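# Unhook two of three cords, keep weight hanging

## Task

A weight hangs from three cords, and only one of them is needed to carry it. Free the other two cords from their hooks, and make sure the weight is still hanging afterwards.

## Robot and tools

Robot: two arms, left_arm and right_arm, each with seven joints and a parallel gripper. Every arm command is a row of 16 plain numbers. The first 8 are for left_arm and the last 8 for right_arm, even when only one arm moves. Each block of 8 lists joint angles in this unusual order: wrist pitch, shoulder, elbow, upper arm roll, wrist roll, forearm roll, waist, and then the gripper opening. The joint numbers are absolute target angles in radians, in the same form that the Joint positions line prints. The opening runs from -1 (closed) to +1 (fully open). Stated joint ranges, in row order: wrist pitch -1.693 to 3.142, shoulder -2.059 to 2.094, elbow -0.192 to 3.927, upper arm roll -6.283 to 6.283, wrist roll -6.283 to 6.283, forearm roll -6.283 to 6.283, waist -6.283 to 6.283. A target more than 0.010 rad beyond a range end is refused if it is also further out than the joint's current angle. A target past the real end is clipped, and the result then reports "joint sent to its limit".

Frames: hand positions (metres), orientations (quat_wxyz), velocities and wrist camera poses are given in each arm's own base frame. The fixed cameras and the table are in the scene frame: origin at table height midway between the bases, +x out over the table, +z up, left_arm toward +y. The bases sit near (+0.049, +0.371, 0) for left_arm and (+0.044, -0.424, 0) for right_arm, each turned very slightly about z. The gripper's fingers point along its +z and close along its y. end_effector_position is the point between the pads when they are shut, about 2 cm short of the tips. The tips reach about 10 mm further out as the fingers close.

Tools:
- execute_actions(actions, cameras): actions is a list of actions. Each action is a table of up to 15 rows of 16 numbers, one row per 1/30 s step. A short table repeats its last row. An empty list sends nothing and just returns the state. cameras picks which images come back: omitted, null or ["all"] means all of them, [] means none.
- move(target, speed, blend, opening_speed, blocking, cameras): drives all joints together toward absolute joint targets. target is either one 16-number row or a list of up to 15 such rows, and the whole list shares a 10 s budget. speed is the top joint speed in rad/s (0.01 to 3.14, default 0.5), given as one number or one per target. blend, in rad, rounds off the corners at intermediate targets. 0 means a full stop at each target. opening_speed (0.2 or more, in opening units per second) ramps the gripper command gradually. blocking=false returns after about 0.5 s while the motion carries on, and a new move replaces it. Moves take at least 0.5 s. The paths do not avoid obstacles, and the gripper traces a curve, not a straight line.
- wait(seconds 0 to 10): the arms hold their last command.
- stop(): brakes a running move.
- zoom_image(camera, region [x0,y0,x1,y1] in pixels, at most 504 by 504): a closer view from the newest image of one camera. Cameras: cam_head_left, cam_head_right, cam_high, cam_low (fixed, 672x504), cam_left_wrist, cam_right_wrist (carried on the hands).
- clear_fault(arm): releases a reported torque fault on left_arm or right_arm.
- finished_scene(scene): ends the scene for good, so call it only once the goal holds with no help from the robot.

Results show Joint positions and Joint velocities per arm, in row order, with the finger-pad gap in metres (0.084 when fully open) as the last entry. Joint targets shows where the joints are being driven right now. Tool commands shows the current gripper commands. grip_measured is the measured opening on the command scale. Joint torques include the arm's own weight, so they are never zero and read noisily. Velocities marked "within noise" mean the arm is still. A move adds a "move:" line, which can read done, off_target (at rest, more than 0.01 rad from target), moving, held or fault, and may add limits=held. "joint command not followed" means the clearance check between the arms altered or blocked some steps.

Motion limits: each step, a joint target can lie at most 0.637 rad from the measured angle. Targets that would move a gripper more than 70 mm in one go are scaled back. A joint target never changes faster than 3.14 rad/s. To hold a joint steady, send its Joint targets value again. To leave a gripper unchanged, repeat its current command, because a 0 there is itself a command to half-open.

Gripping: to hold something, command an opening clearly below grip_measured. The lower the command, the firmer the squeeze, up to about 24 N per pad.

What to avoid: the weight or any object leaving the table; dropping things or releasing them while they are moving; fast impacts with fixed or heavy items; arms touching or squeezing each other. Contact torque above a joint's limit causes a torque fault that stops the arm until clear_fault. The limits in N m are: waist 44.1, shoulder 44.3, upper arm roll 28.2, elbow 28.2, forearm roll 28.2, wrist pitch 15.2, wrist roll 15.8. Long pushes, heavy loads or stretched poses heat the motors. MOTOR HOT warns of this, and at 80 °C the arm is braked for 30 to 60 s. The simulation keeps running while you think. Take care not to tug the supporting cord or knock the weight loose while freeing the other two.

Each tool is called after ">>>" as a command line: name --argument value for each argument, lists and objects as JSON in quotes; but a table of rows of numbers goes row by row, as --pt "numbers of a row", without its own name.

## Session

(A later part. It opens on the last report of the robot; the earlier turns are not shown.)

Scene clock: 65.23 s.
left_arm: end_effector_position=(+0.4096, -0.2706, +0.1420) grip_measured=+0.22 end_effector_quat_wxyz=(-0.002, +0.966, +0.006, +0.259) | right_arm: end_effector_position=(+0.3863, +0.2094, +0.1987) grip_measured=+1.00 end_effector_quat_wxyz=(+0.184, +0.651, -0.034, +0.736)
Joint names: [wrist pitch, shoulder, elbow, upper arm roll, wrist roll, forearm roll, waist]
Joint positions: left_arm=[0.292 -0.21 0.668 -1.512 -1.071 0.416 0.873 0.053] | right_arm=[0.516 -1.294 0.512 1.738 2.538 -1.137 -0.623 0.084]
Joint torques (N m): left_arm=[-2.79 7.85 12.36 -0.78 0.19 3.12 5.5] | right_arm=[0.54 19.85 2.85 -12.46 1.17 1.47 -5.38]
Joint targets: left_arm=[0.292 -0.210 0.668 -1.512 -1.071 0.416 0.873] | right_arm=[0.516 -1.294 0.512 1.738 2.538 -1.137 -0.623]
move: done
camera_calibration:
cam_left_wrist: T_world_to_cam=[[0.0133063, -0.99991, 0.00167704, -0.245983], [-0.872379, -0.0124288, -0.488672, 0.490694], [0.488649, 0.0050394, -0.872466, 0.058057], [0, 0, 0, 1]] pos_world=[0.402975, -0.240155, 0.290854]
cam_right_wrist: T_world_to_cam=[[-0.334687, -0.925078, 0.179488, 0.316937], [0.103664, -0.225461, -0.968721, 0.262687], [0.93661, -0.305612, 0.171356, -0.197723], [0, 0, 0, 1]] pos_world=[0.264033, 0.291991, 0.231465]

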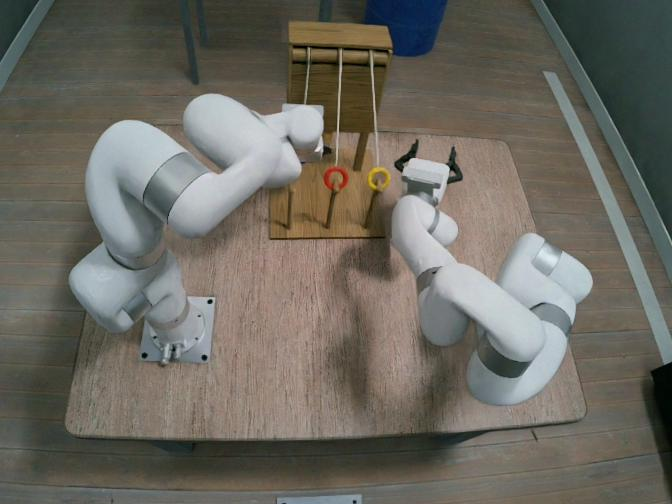

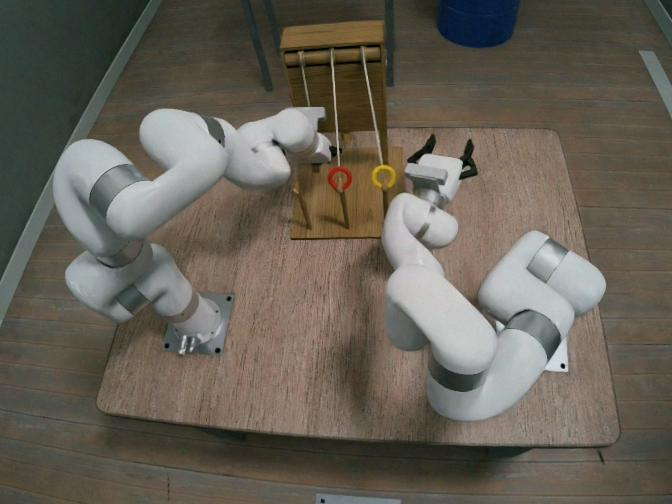

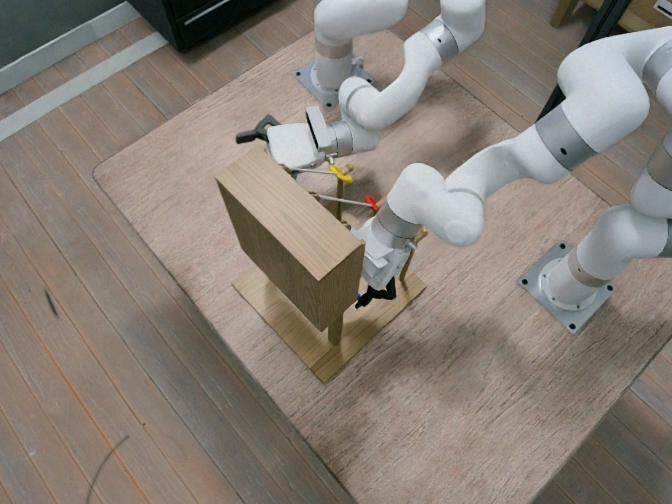

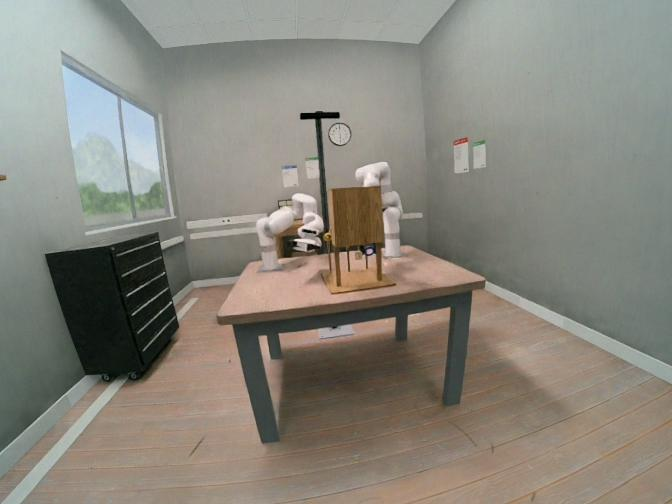

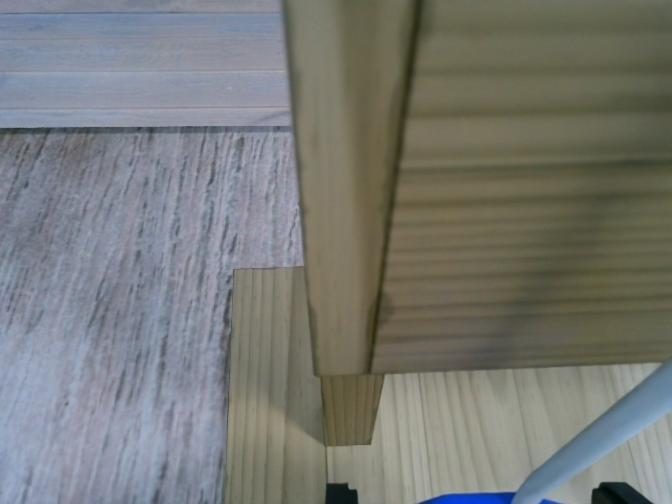

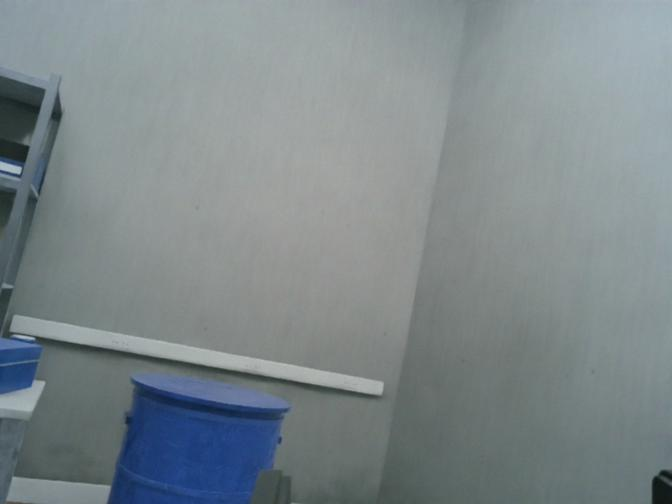

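>>> move --pt "0.292 -0.210 0.668 -1.512 -1.071 0.416 0.873 0.9 0.516 -1.294 0.512 1.738 2.538 -1.137 -0.623 1.0" --speed '[0.15]' --opening_speed 0.4

>>> zoom_image --camera "cam_low" --region '[300, 170, 420, 310]'

>>> zoom_image --camera "cam_left_wrist" --region '[172, 204, 672, 504]'

Scene clock: 68.63 s.
left_arm: end_effector_position=(+0.4096, -0.2706, +0.1420) grip_measured=+0.90 end_effector_quat_wxyz=(-0.002, +0.966, +0.006, +0.259) | right_arm: end_effector_position=(+0.3863, +0.2094, +0.1987) grip_measured=+1.00 end_effector_quat_wxyz=(+0.184, +0.651, -0.034, +0.736)
Joint names: [wrist pitch, shoulder, elbow, upper arm roll, wrist roll, forearm roll, waist]
Joint positions: left_arm=[0.292 -0.21 0.668 -1.512 -1.071 0.416 0.873 0.08] | right_arm=[0.516 -1.294 0.512 1.738 2.538 -1.137 -0.623 0.084]
Joint torques (N m): left_arm=[-2.85 6.6 12.13 8.8 -0.36 3.23 4.85] | right_arm=[0.52 19.73 2.71 -12.89 1.16 1.69 -5.56]
Joint targets: left_arm=[0.292 -0.210 0.668 -1.512 -1.071 0.416 0.873] | right_arm=[0.516 -1.294 0.512 1.738 2.538 -1.137 -0.623]
move: done
camera_calibration:
cam_left_wrist: T_world_to_cam=[[0.0133063, -0.99991, 0.00167704, -0.245983], [-0.872379, -0.0124288, -0.488672, 0.490694], [0.488649, 0.0050394, -0.872466, 0.058057], [0, 0, 0, 1]] pos_world=[0.402975, -0.240155, 0.290854]
cam_right_wrist: T_world_to_cam=[[-0.334687, -0.925078, 0.179488, 0.316937], [0.103664, -0.225461, -0.968721, 0.262687], [0.93661, -0.305612, 0.171356, -0.197723], [0, 0, 0, 1]] pos_world=[0.264033, 0.291991, 0.231465]

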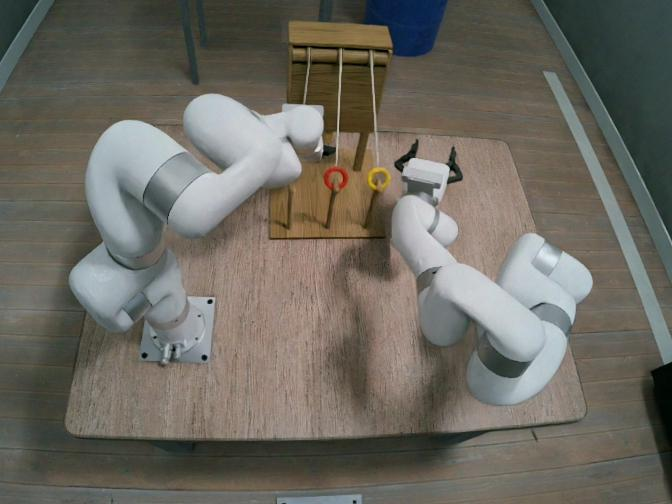

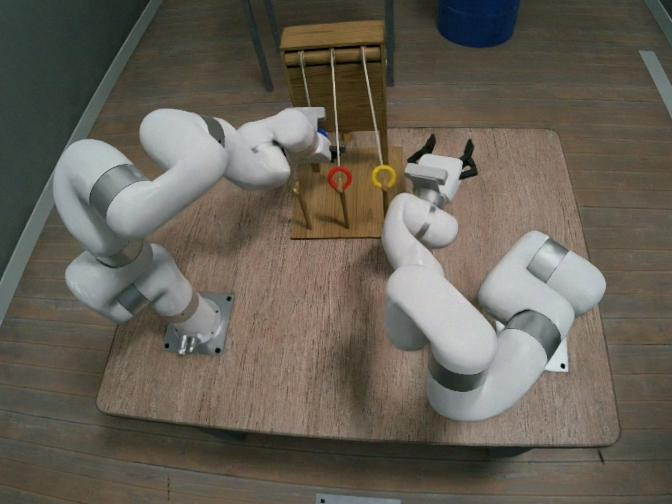

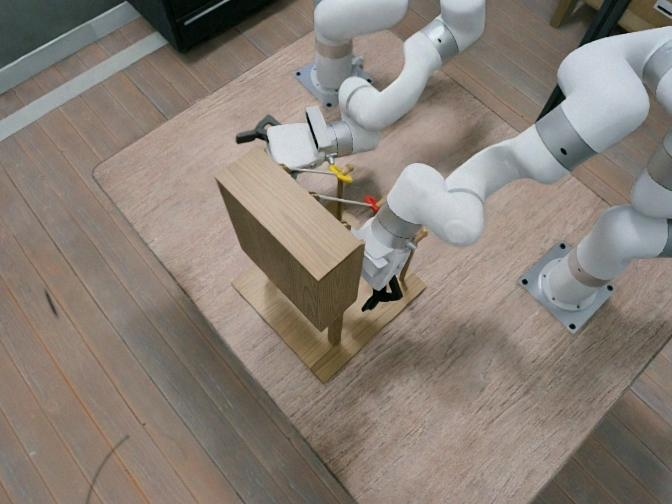

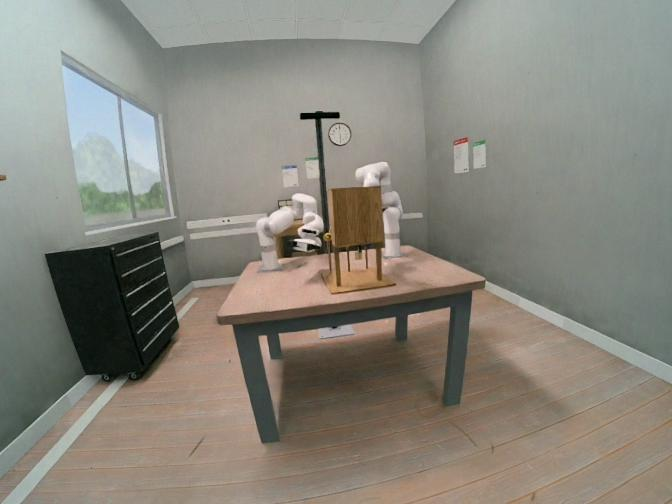

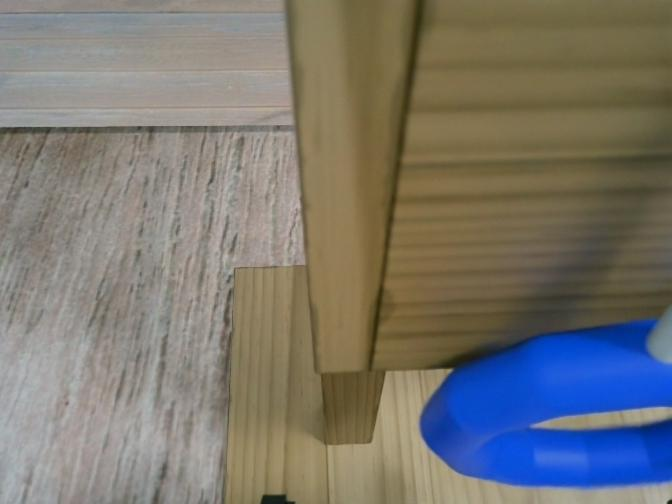

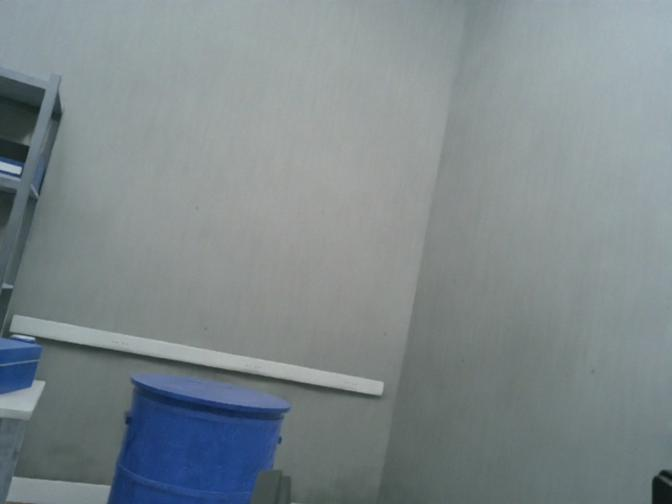

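Scaled by 3.600 from the camera's 672x504 image, which has a finer 960x720 frame.

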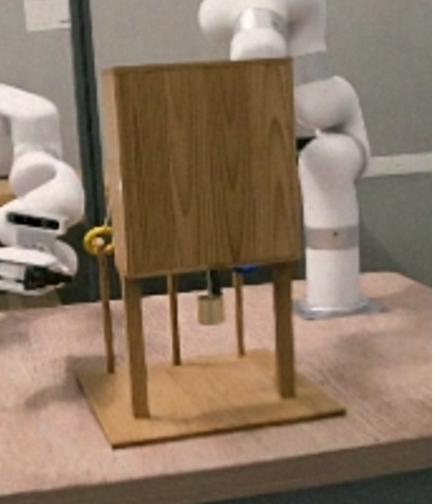

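Scaled by 1.008 from the camera's 672x504 image, which has a finer 960x720 frame.

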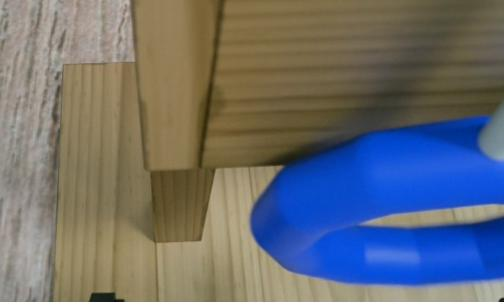

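>>> wait --seconds 0.5

>>> zoom_image --camera "cam_head_right" --region '[240, 10, 400, 250]'

>>> zoom_image --camera "cam_low" --region '[325, 235, 395, 300]'

Scene clock: 69.30 s.
left_arm: end_effector_position=(+0.4096, -0.2706, +0.1420) grip_measured=+0.90 end_effector_quat_wxyz=(-0.002, +0.966, +0.006, +0.259) | right_arm: end_effector_position=(+0.3863, +0.2094, +0.1987) grip_measured=+1.00 end_effector_quat_wxyz=(+0.184, +0.651, -0.034, +0.736)
Joint names: [wrist pitch, shoulder, elbow, upper arm roll, wrist roll, forearm roll, waist]
Joint positions: left_arm=[0.292 -0.21 0.668 -1.512 -1.071 0.416 0.873 0.08] | right_arm=[0.516 -1.294 0.512 1.738 2.538 -1.137 -0.623 0.084]
Joint torques (N m): left_arm=[-2.76 6.22 11.87 9.45 -0.39 3.24 4.85] | right_arm=[0.58 20.05 2.74 -12.59 1.32 1.66 -5.62]
Joint targets: left_arm=[0.292 -0.210 0.668 -1.512 -1.071 0.416 0.873] | right_arm=[0.516 -1.294 0.512 1.738 2.538 -1.137 -0.623]
Tool commands: left_gripper/opening=+0.9 right_gripper/opening=+1.0
wait: 0.50 s; at rest from the start
camera_calibration:
cam_left_wrist: T_world_to_cam=[[0.0133063, -0.99991, 0.00167704, -0.245983], [-0.872379, -0.0124288, -0.488672, 0.490694], [0.488649, 0.0050394, -0.872466, 0.058057], [0, 0, 0, 1]] pos_world=[0.402975, -0.240155, 0.290854]
cam_right_wrist: T_world_to_cam=[[-0.334687, -0.925078, 0.179488, 0.316937], [0.103664, -0.225461, -0.968721, 0.262687], [0.93661, -0.305612, 0.171356, -0.197723], [0, 0, 0, 1]] pos_world=[0.264033, 0.291991, 0.231465]

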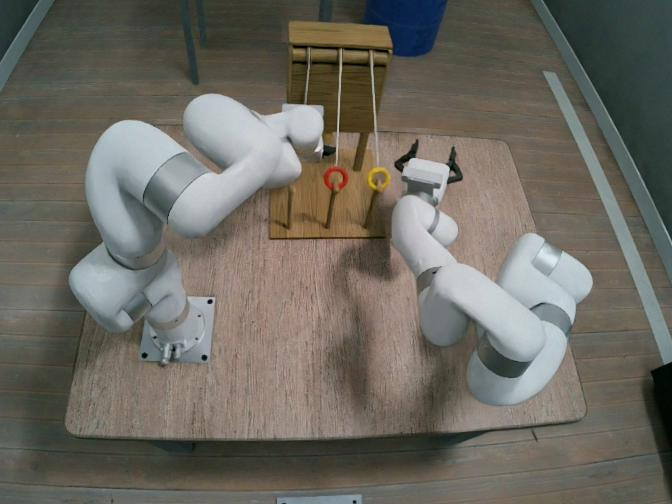

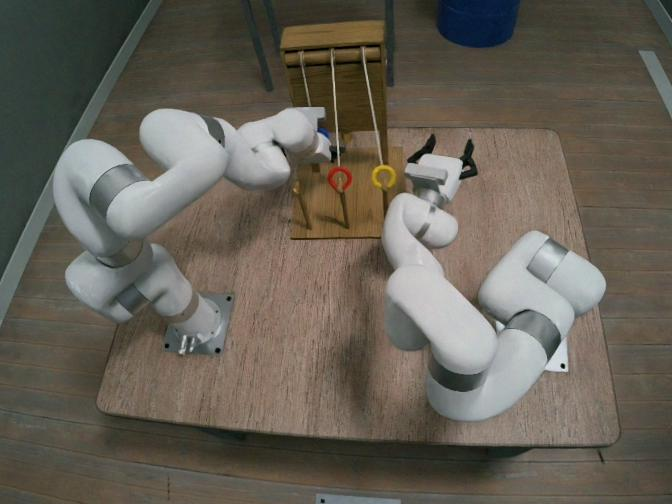

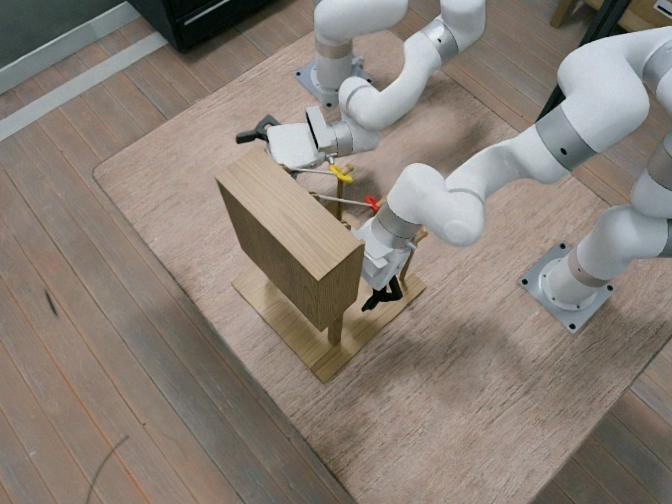

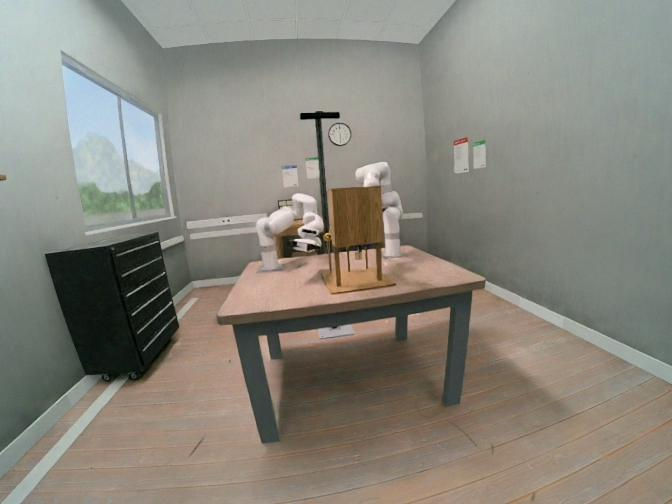

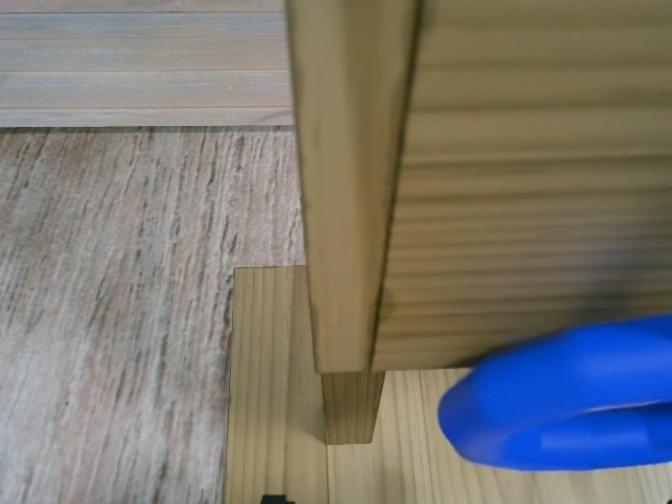

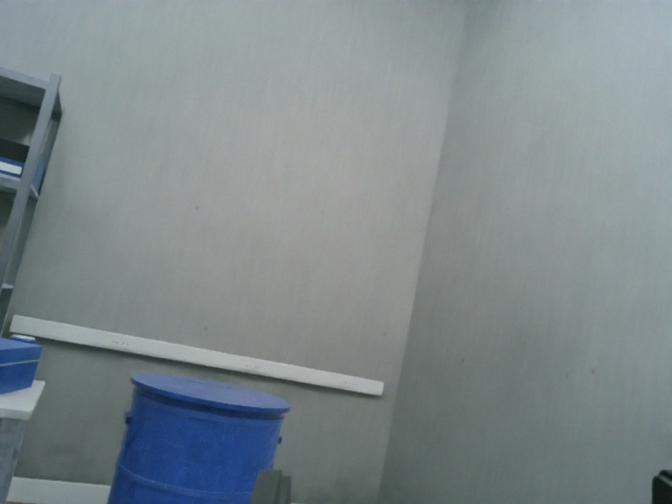

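Scaled by 2.100 from the camera's 672x504 image, which has a finer 960x720 frame.

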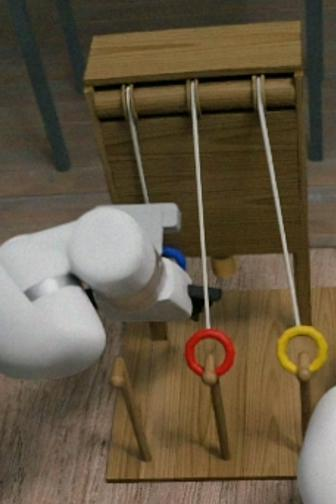

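Scaled by 7.200 from the camera's 672x504 image, which has a finer 960x720 frame.

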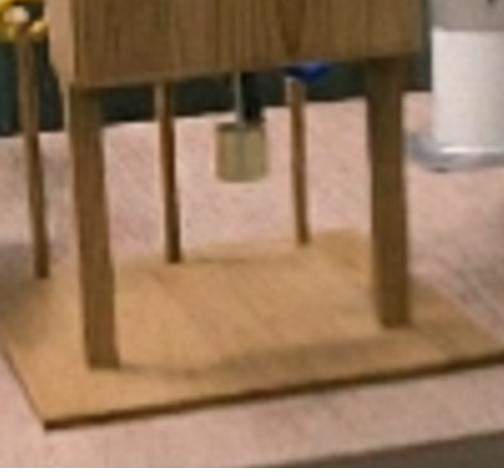

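>>> move --pt "0.615 -0.327 0.654 -0.361 -1.071 0.425 -0.386 0.9 0.516 -1.294 0.512 1.738 2.538 -1.137 -0.623 1.0" --speed '[0.4]'

>>> zoom_image --camera "cam_head_right" --region '[240, 10, 400, 250]'

>>> zoom_image --camera "cam_low" --region '[325, 235, 395, 300]'

Scene clock: 74.20 s.
left_arm: end_effector_position=(+0.3596, -0.2694, +0.2291) grip_measured=+0.90 end_effector_quat_wxyz=(-0.002, +0.966, +0.006, +0.259) | right_arm: end_effector_position=(+0.3863, +0.2094, +0.1987) grip_measured=+1.00 end_effector_quat_wxyz=(+0.184, +0.651, -0.034, +0.736)
Joint names: [wrist pitch, shoulder, elbow, upper arm roll, wrist roll, forearm roll, waist]
Joint positions: left_arm=[0.615 -0.327 0.654 -0.361 -1.071 0.425 -0.386 0.08] | right_arm=[0.516 -1.294 0.512 1.738 2.538 -1.137 -0.623 0.084]
Joint torques (N m): left_arm=[0.19 -15.5 11.68 8.91 -1.09 3.57 -5.24] | right_arm=[0.52 19.73 2.9 -12.67 1.42 1.7 -5.49]
Joint targets: left_arm=[0.615 -0.327 0.654 -0.361 -1.071 0.425 -0.386] | right_arm=[0.516 -1.294 0.512 1.738 2.538 -1.137 -0.623]
move: done
camera_calibration:
cam_left_wrist: T_world_to_cam=[[0.0128601, -0.999916, 0.00165316, -0.244199], [-0.872276, -0.0120268, -0.488866, 0.489784], [0.488844, 0.00484486, -0.872358, 0.15832], [0, 0, 0, 1]] pos_world=[0.352974, -0.239055, 0.377954]
cam_right_wrist: T_world_to_cam=[[-0.334687, -0.925078, 0.179488, 0.316937], [0.103664, -0.225461, -0.968721, 0.262687], [0.93661, -0.305612, 0.171356, -0.197723], [0, 0, 0, 1]] pos_world=[0.264033, 0.291991, 0.231465]

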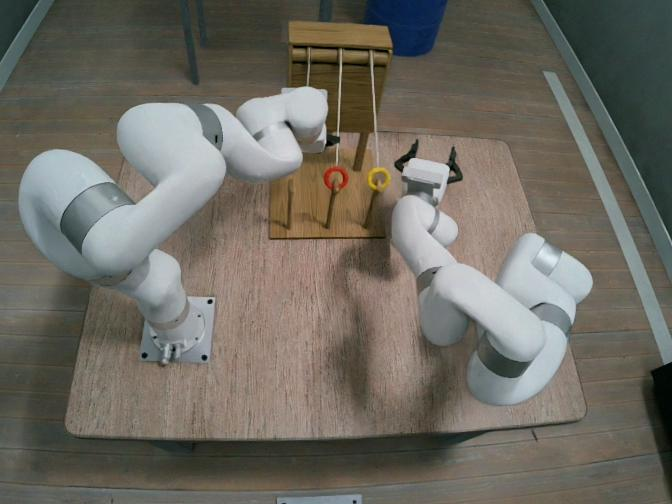

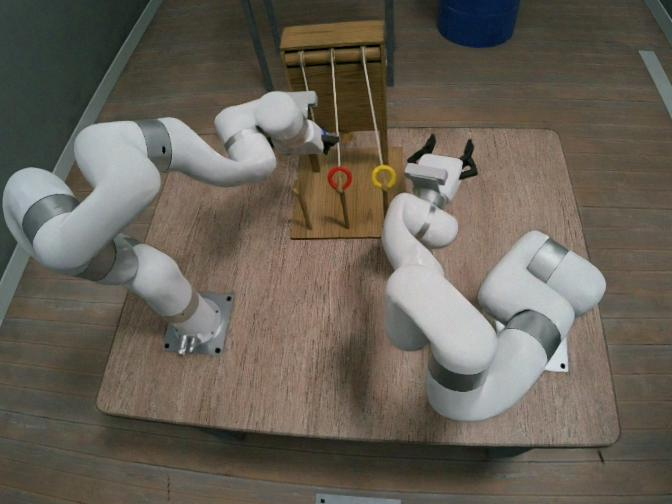

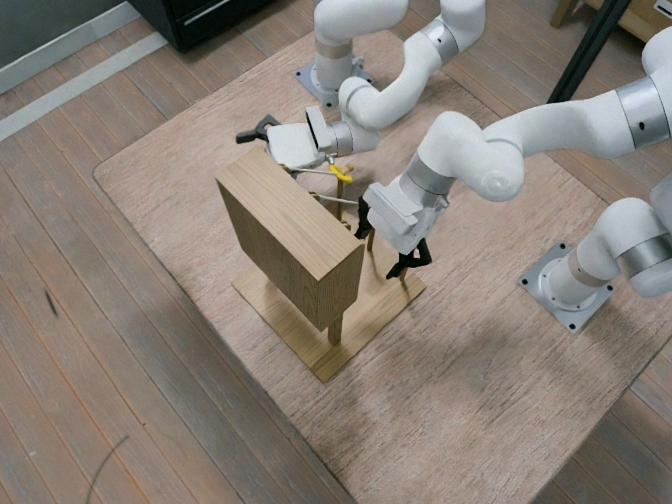

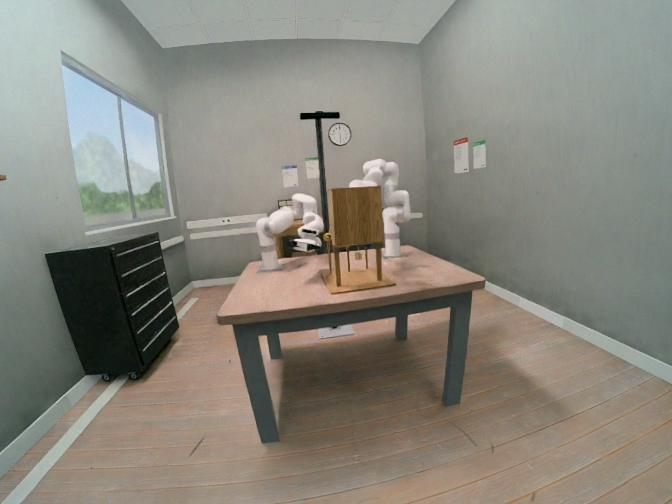

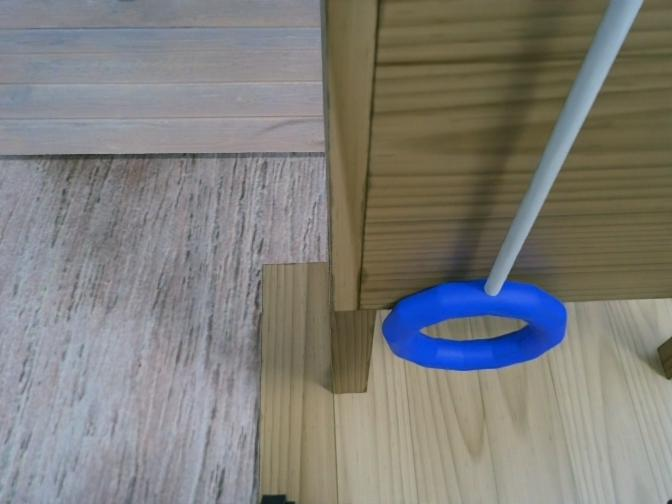

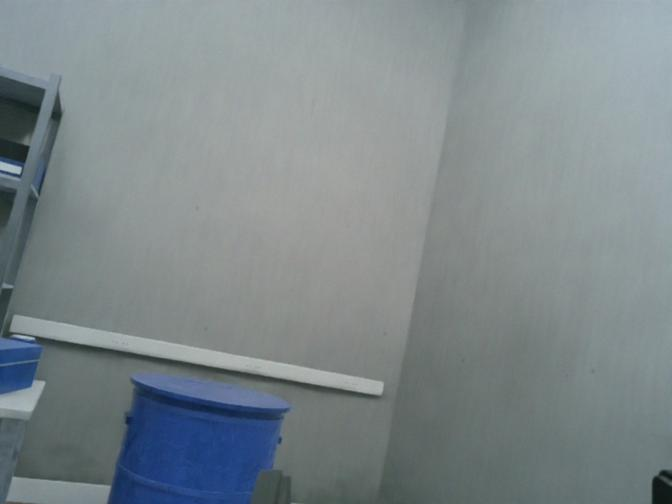

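Scaled by 2.100 from the camera's 672x504 image, which has a finer 960x720 frame.

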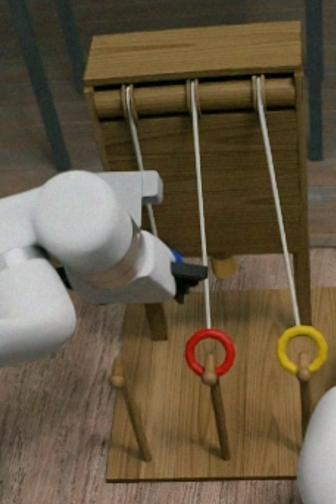

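Scaled by 7.200 from the camera's 672x504 image, which has a finer 960x720 frame.

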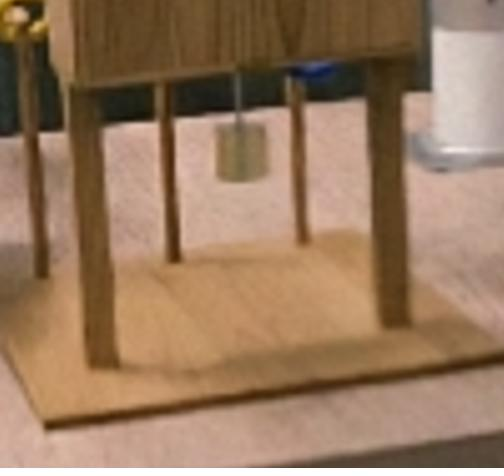

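>>> move --pt "1.724 -0.767 0.814 0.120 0.662 0.041 -0.741 0.9 1.153 -0.897 0.554 0.246 1.071 -0.265 0.873 1.0" --pt "1.724 -0.767 0.814 0.120 0.662 0.041 -0.741 0.9 0.913 -0.569 0.726 0.624 1.071 -0.144 0.466 1.0" --speed '[0.8, 0.5]' --blend 0.1

Scene clock: 80.23 s.
left_arm: end_effector_position=(+0.1811, -0.1184, +0.3340) grip_measured=+0.90 end_effector_quat_wxyz=(+0.021, +0.788, -0.611, -0.073) | right_arm: end_effector_position=(+0.2281, +0.3348, +0.2896) grip_measured=+1.00 end_effector_quat_wxyz=(-0.008, +0.965, +0.029, +0.259)
Joint names: [wrist pitch, shoulder, elbow, upper arm roll, wrist roll, forearm roll, waist]
Joint positions: left_arm=[1.724 -0.767 0.814 0.12 0.662 0.041 -0.741 0.08] | right_arm=[0.913 -0.569 0.726 0.624 1.071 -0.144 0.466 0.084]
Joint torques (N m): left_arm=[0.59 -7.54 16.14 4.37 1.12 -3.59 -5.53] | right_arm=[-3.03 0.17 15.07 -3.14 -0.85 1.32 -5.85]
Joint targets: left_arm=[1.724 -0.767 0.814 0.120 0.662 0.041 -0.741] | right_arm=[0.913 -0.569 0.726 0.624 1.071 -0.144 0.466]
move: done
camera_calibration:
cam_left_wrist: T_world_to_cam=[[-0.959374, -0.253255, 0.124354, 0.132472], [-0.241448, 0.964983, 0.102517, 0.19117], [-0.145962, 0.0683275, -0.986928, 0.497093], [0, 0, 0, 1]] pos_world=[0.245805, -0.184892, 0.454524]
cam_right_wrist: T_world_to_cam=[[0.042329, -0.999, 0.0143854, 0.350298], [-0.855964, -0.043687, -0.515186, 0.422182], [0.5153, 0.00949392, -0.856957, 0.261478], [0, 0, 0, 1]] pos_world=[0.211805, 0.36591, 0.436539]

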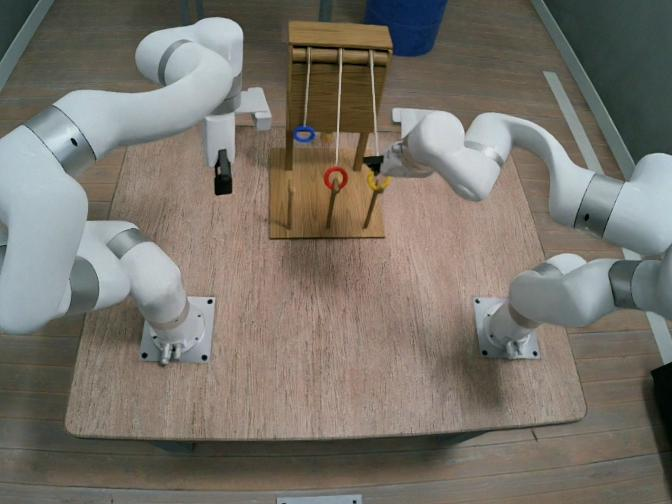

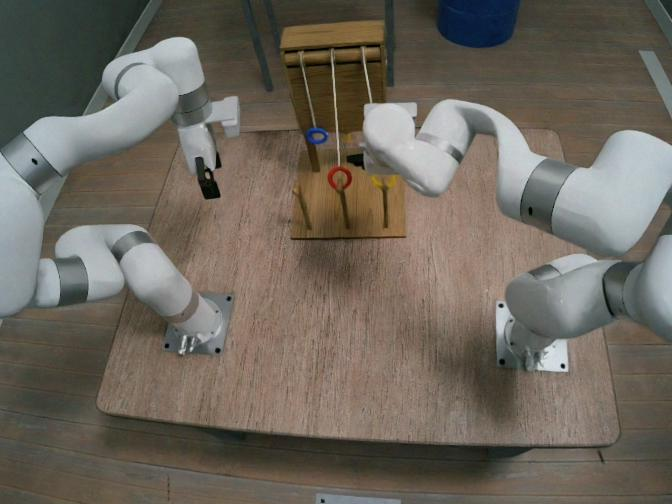

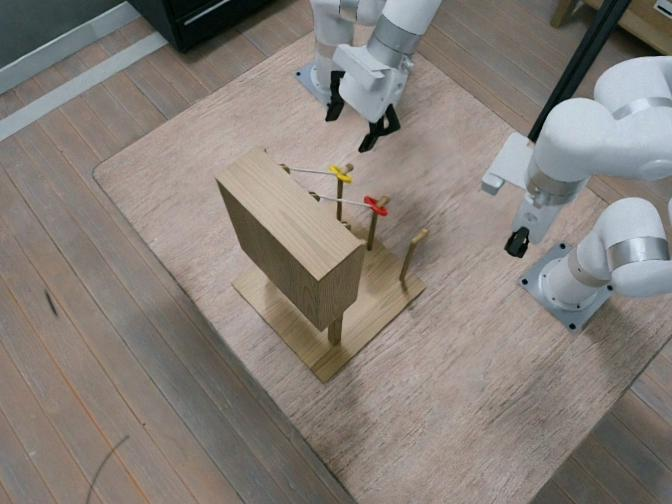

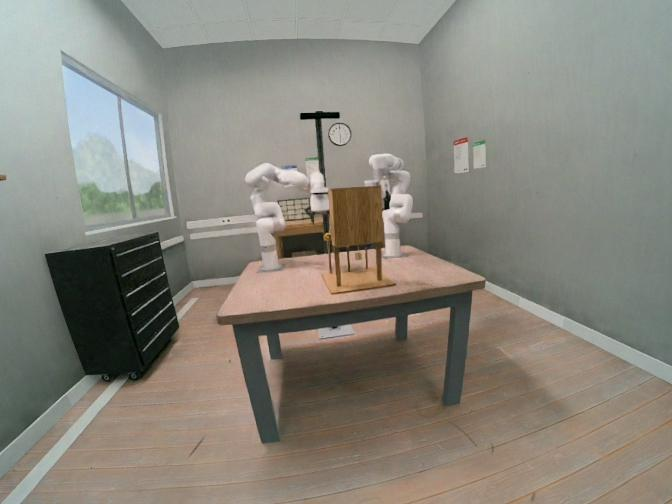

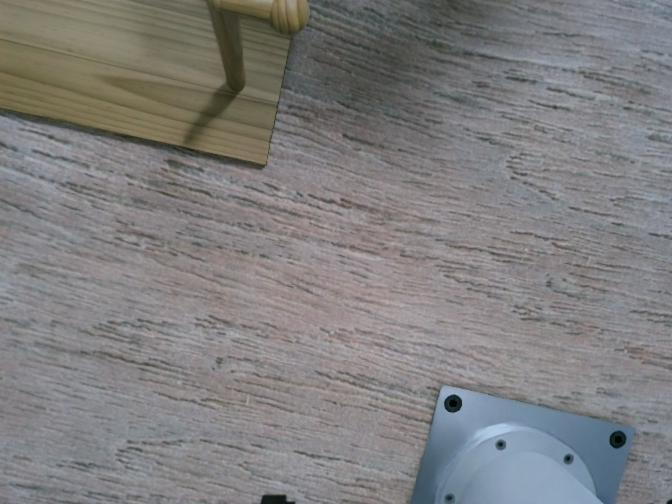

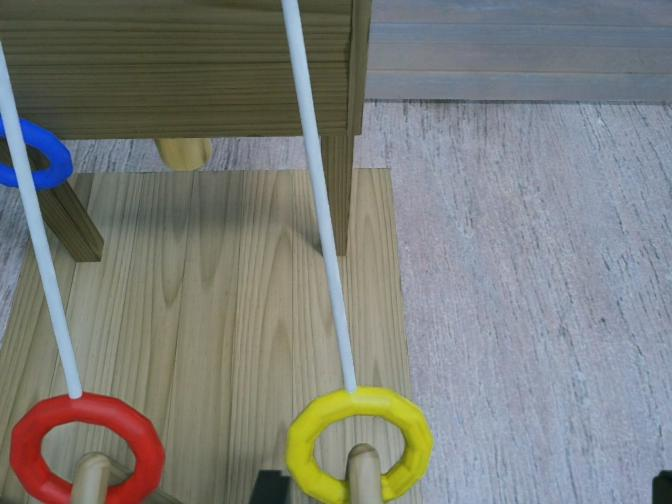

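>>> move --pt "1.724 -0.767 0.814 0.120 0.662 0.041 -0.741 0.9 0.766 -0.508 0.701 0.841 1.071 -0.096 0.242 1.0" --pt "1.724 -0.767 0.814 0.120 0.662 0.041 -0.741 0.9 0.622 -0.452 0.663 1.002 1.071 -0.098 0.049 1.0" --speed '[0.4, 0.25]' --blend 0.03

>>> zoom_image --camera "cam_high" --region '[280, 80, 440, 240]'

>>> zoom_image --camera "cam_head_left" --region '[270, 110, 450, 250]'

Scene clock: 84.20 s.
left_arm: end_effector_position=(+0.1811, -0.1184, +0.3340) grip_measured=+0.90 end_effector_quat_wxyz=(+0.021, +0.788, -0.611, -0.073) | right_arm: end_effector_position=(+0.2657, +0.3552, +0.2074) grip_measured=+1.00 end_effector_quat_wxyz=(-0.008, +0.966, +0.029, +0.259)
Joint names: [wrist pitch, shoulder, elbow, upper arm roll, wrist roll, forearm roll, waist]
Joint positions: left_arm=[1.724 -0.767 0.814 0.12 0.662 0.041 -0.741 0.08] | right_arm=[0.622 -0.452 0.663 1.002 1.071 -0.098 0.049 0.084]
Joint torques (N m): left_arm=[0.46 -7.33 15.97 4.09 0 -3.66 -5.47] | right_arm=[-3.01 3.13 10.79 -4.18 -0.22 -1.35 -5.66]
Joint targets: left_arm=[1.724 -0.767 0.814 0.120 0.662 0.041 -0.741] | right_arm=[0.622 -0.452 0.663 1.002 1.071 -0.098 0.049]
move: done
camera_calibration:
cam_left_wrist: T_world_to_cam=[[-0.959374, -0.253255, 0.124354, 0.132472], [-0.241448, 0.964983, 0.102517, 0.19117], [-0.145962, 0.0683275, -0.986928, 0.497093], [0, 0, 0, 1]] pos_world=[0.245805, -0.184892, 0.454524]
cam_right_wrist: T_world_to_cam=[[0.0420235, -0.999014, 0.0143153, 0.370377], [-0.856096, -0.0433912, -0.514992, 0.412759], [0.515106, 0.00938649, -0.857075, 0.1716], [0, 0, 0, 1]] pos_world=[0.249404, 0.386312, 0.35434]

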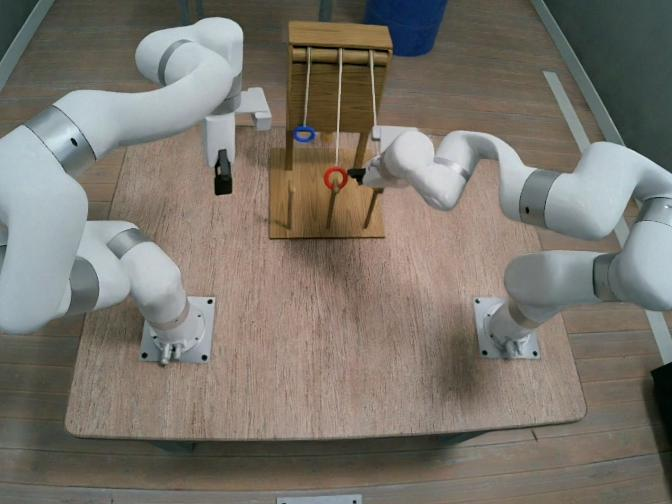

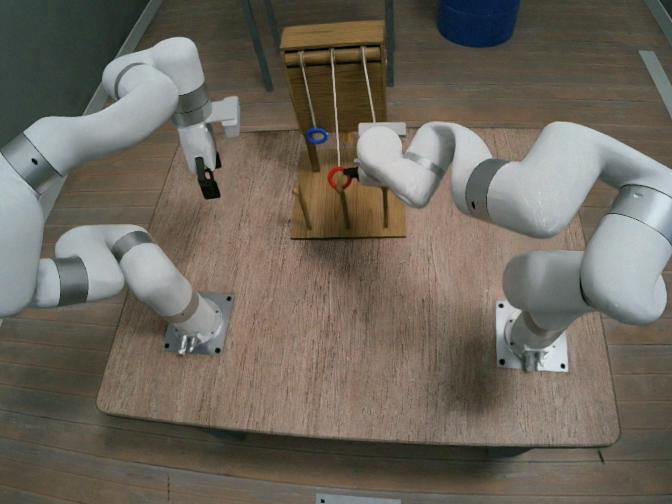

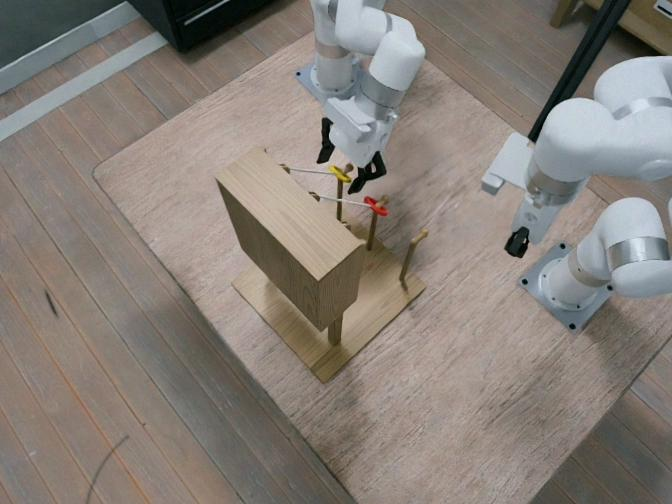

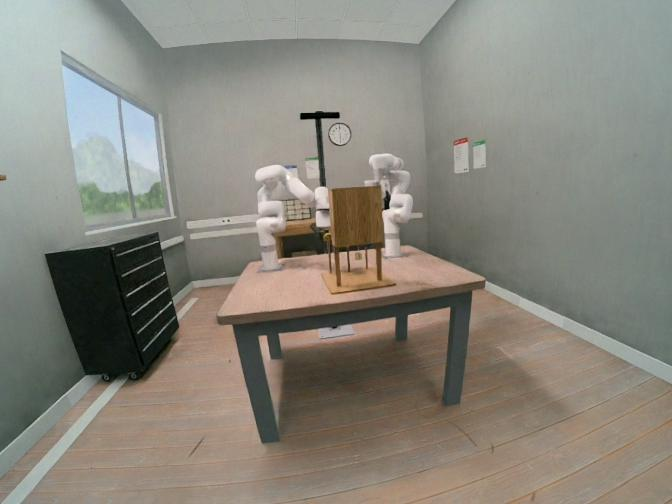

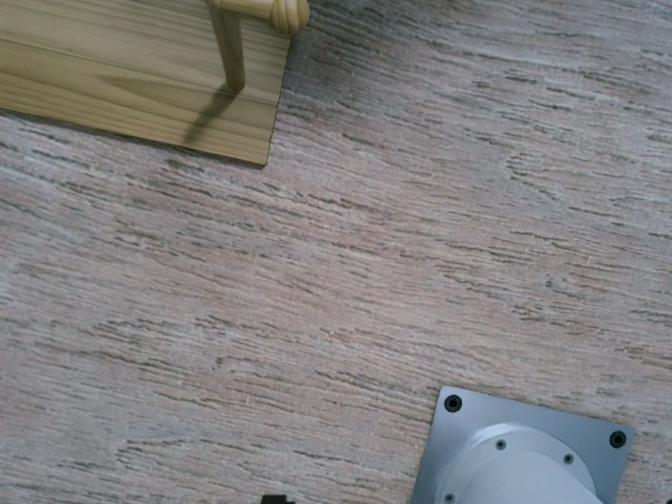

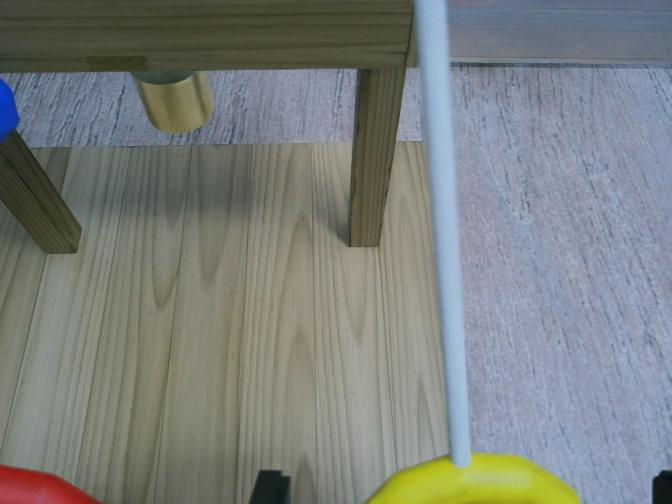

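Scaled by 3.150 from the camera's 672x504 image, which has a finer 960x720 frame.

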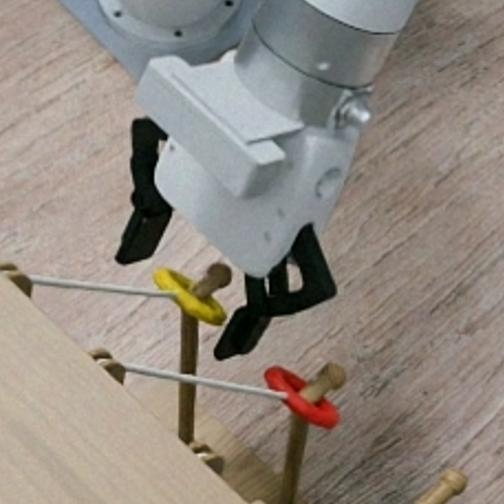

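Scaled by 2.800 from the camera's 672x504 image, which has a finer 960x720 frame.

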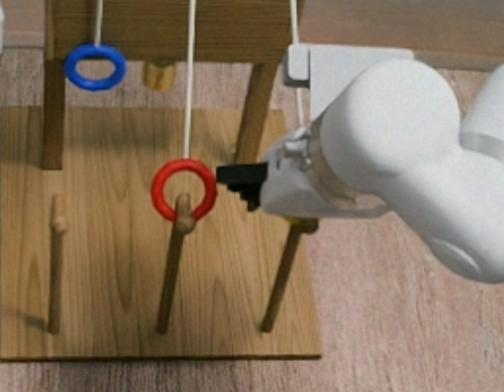

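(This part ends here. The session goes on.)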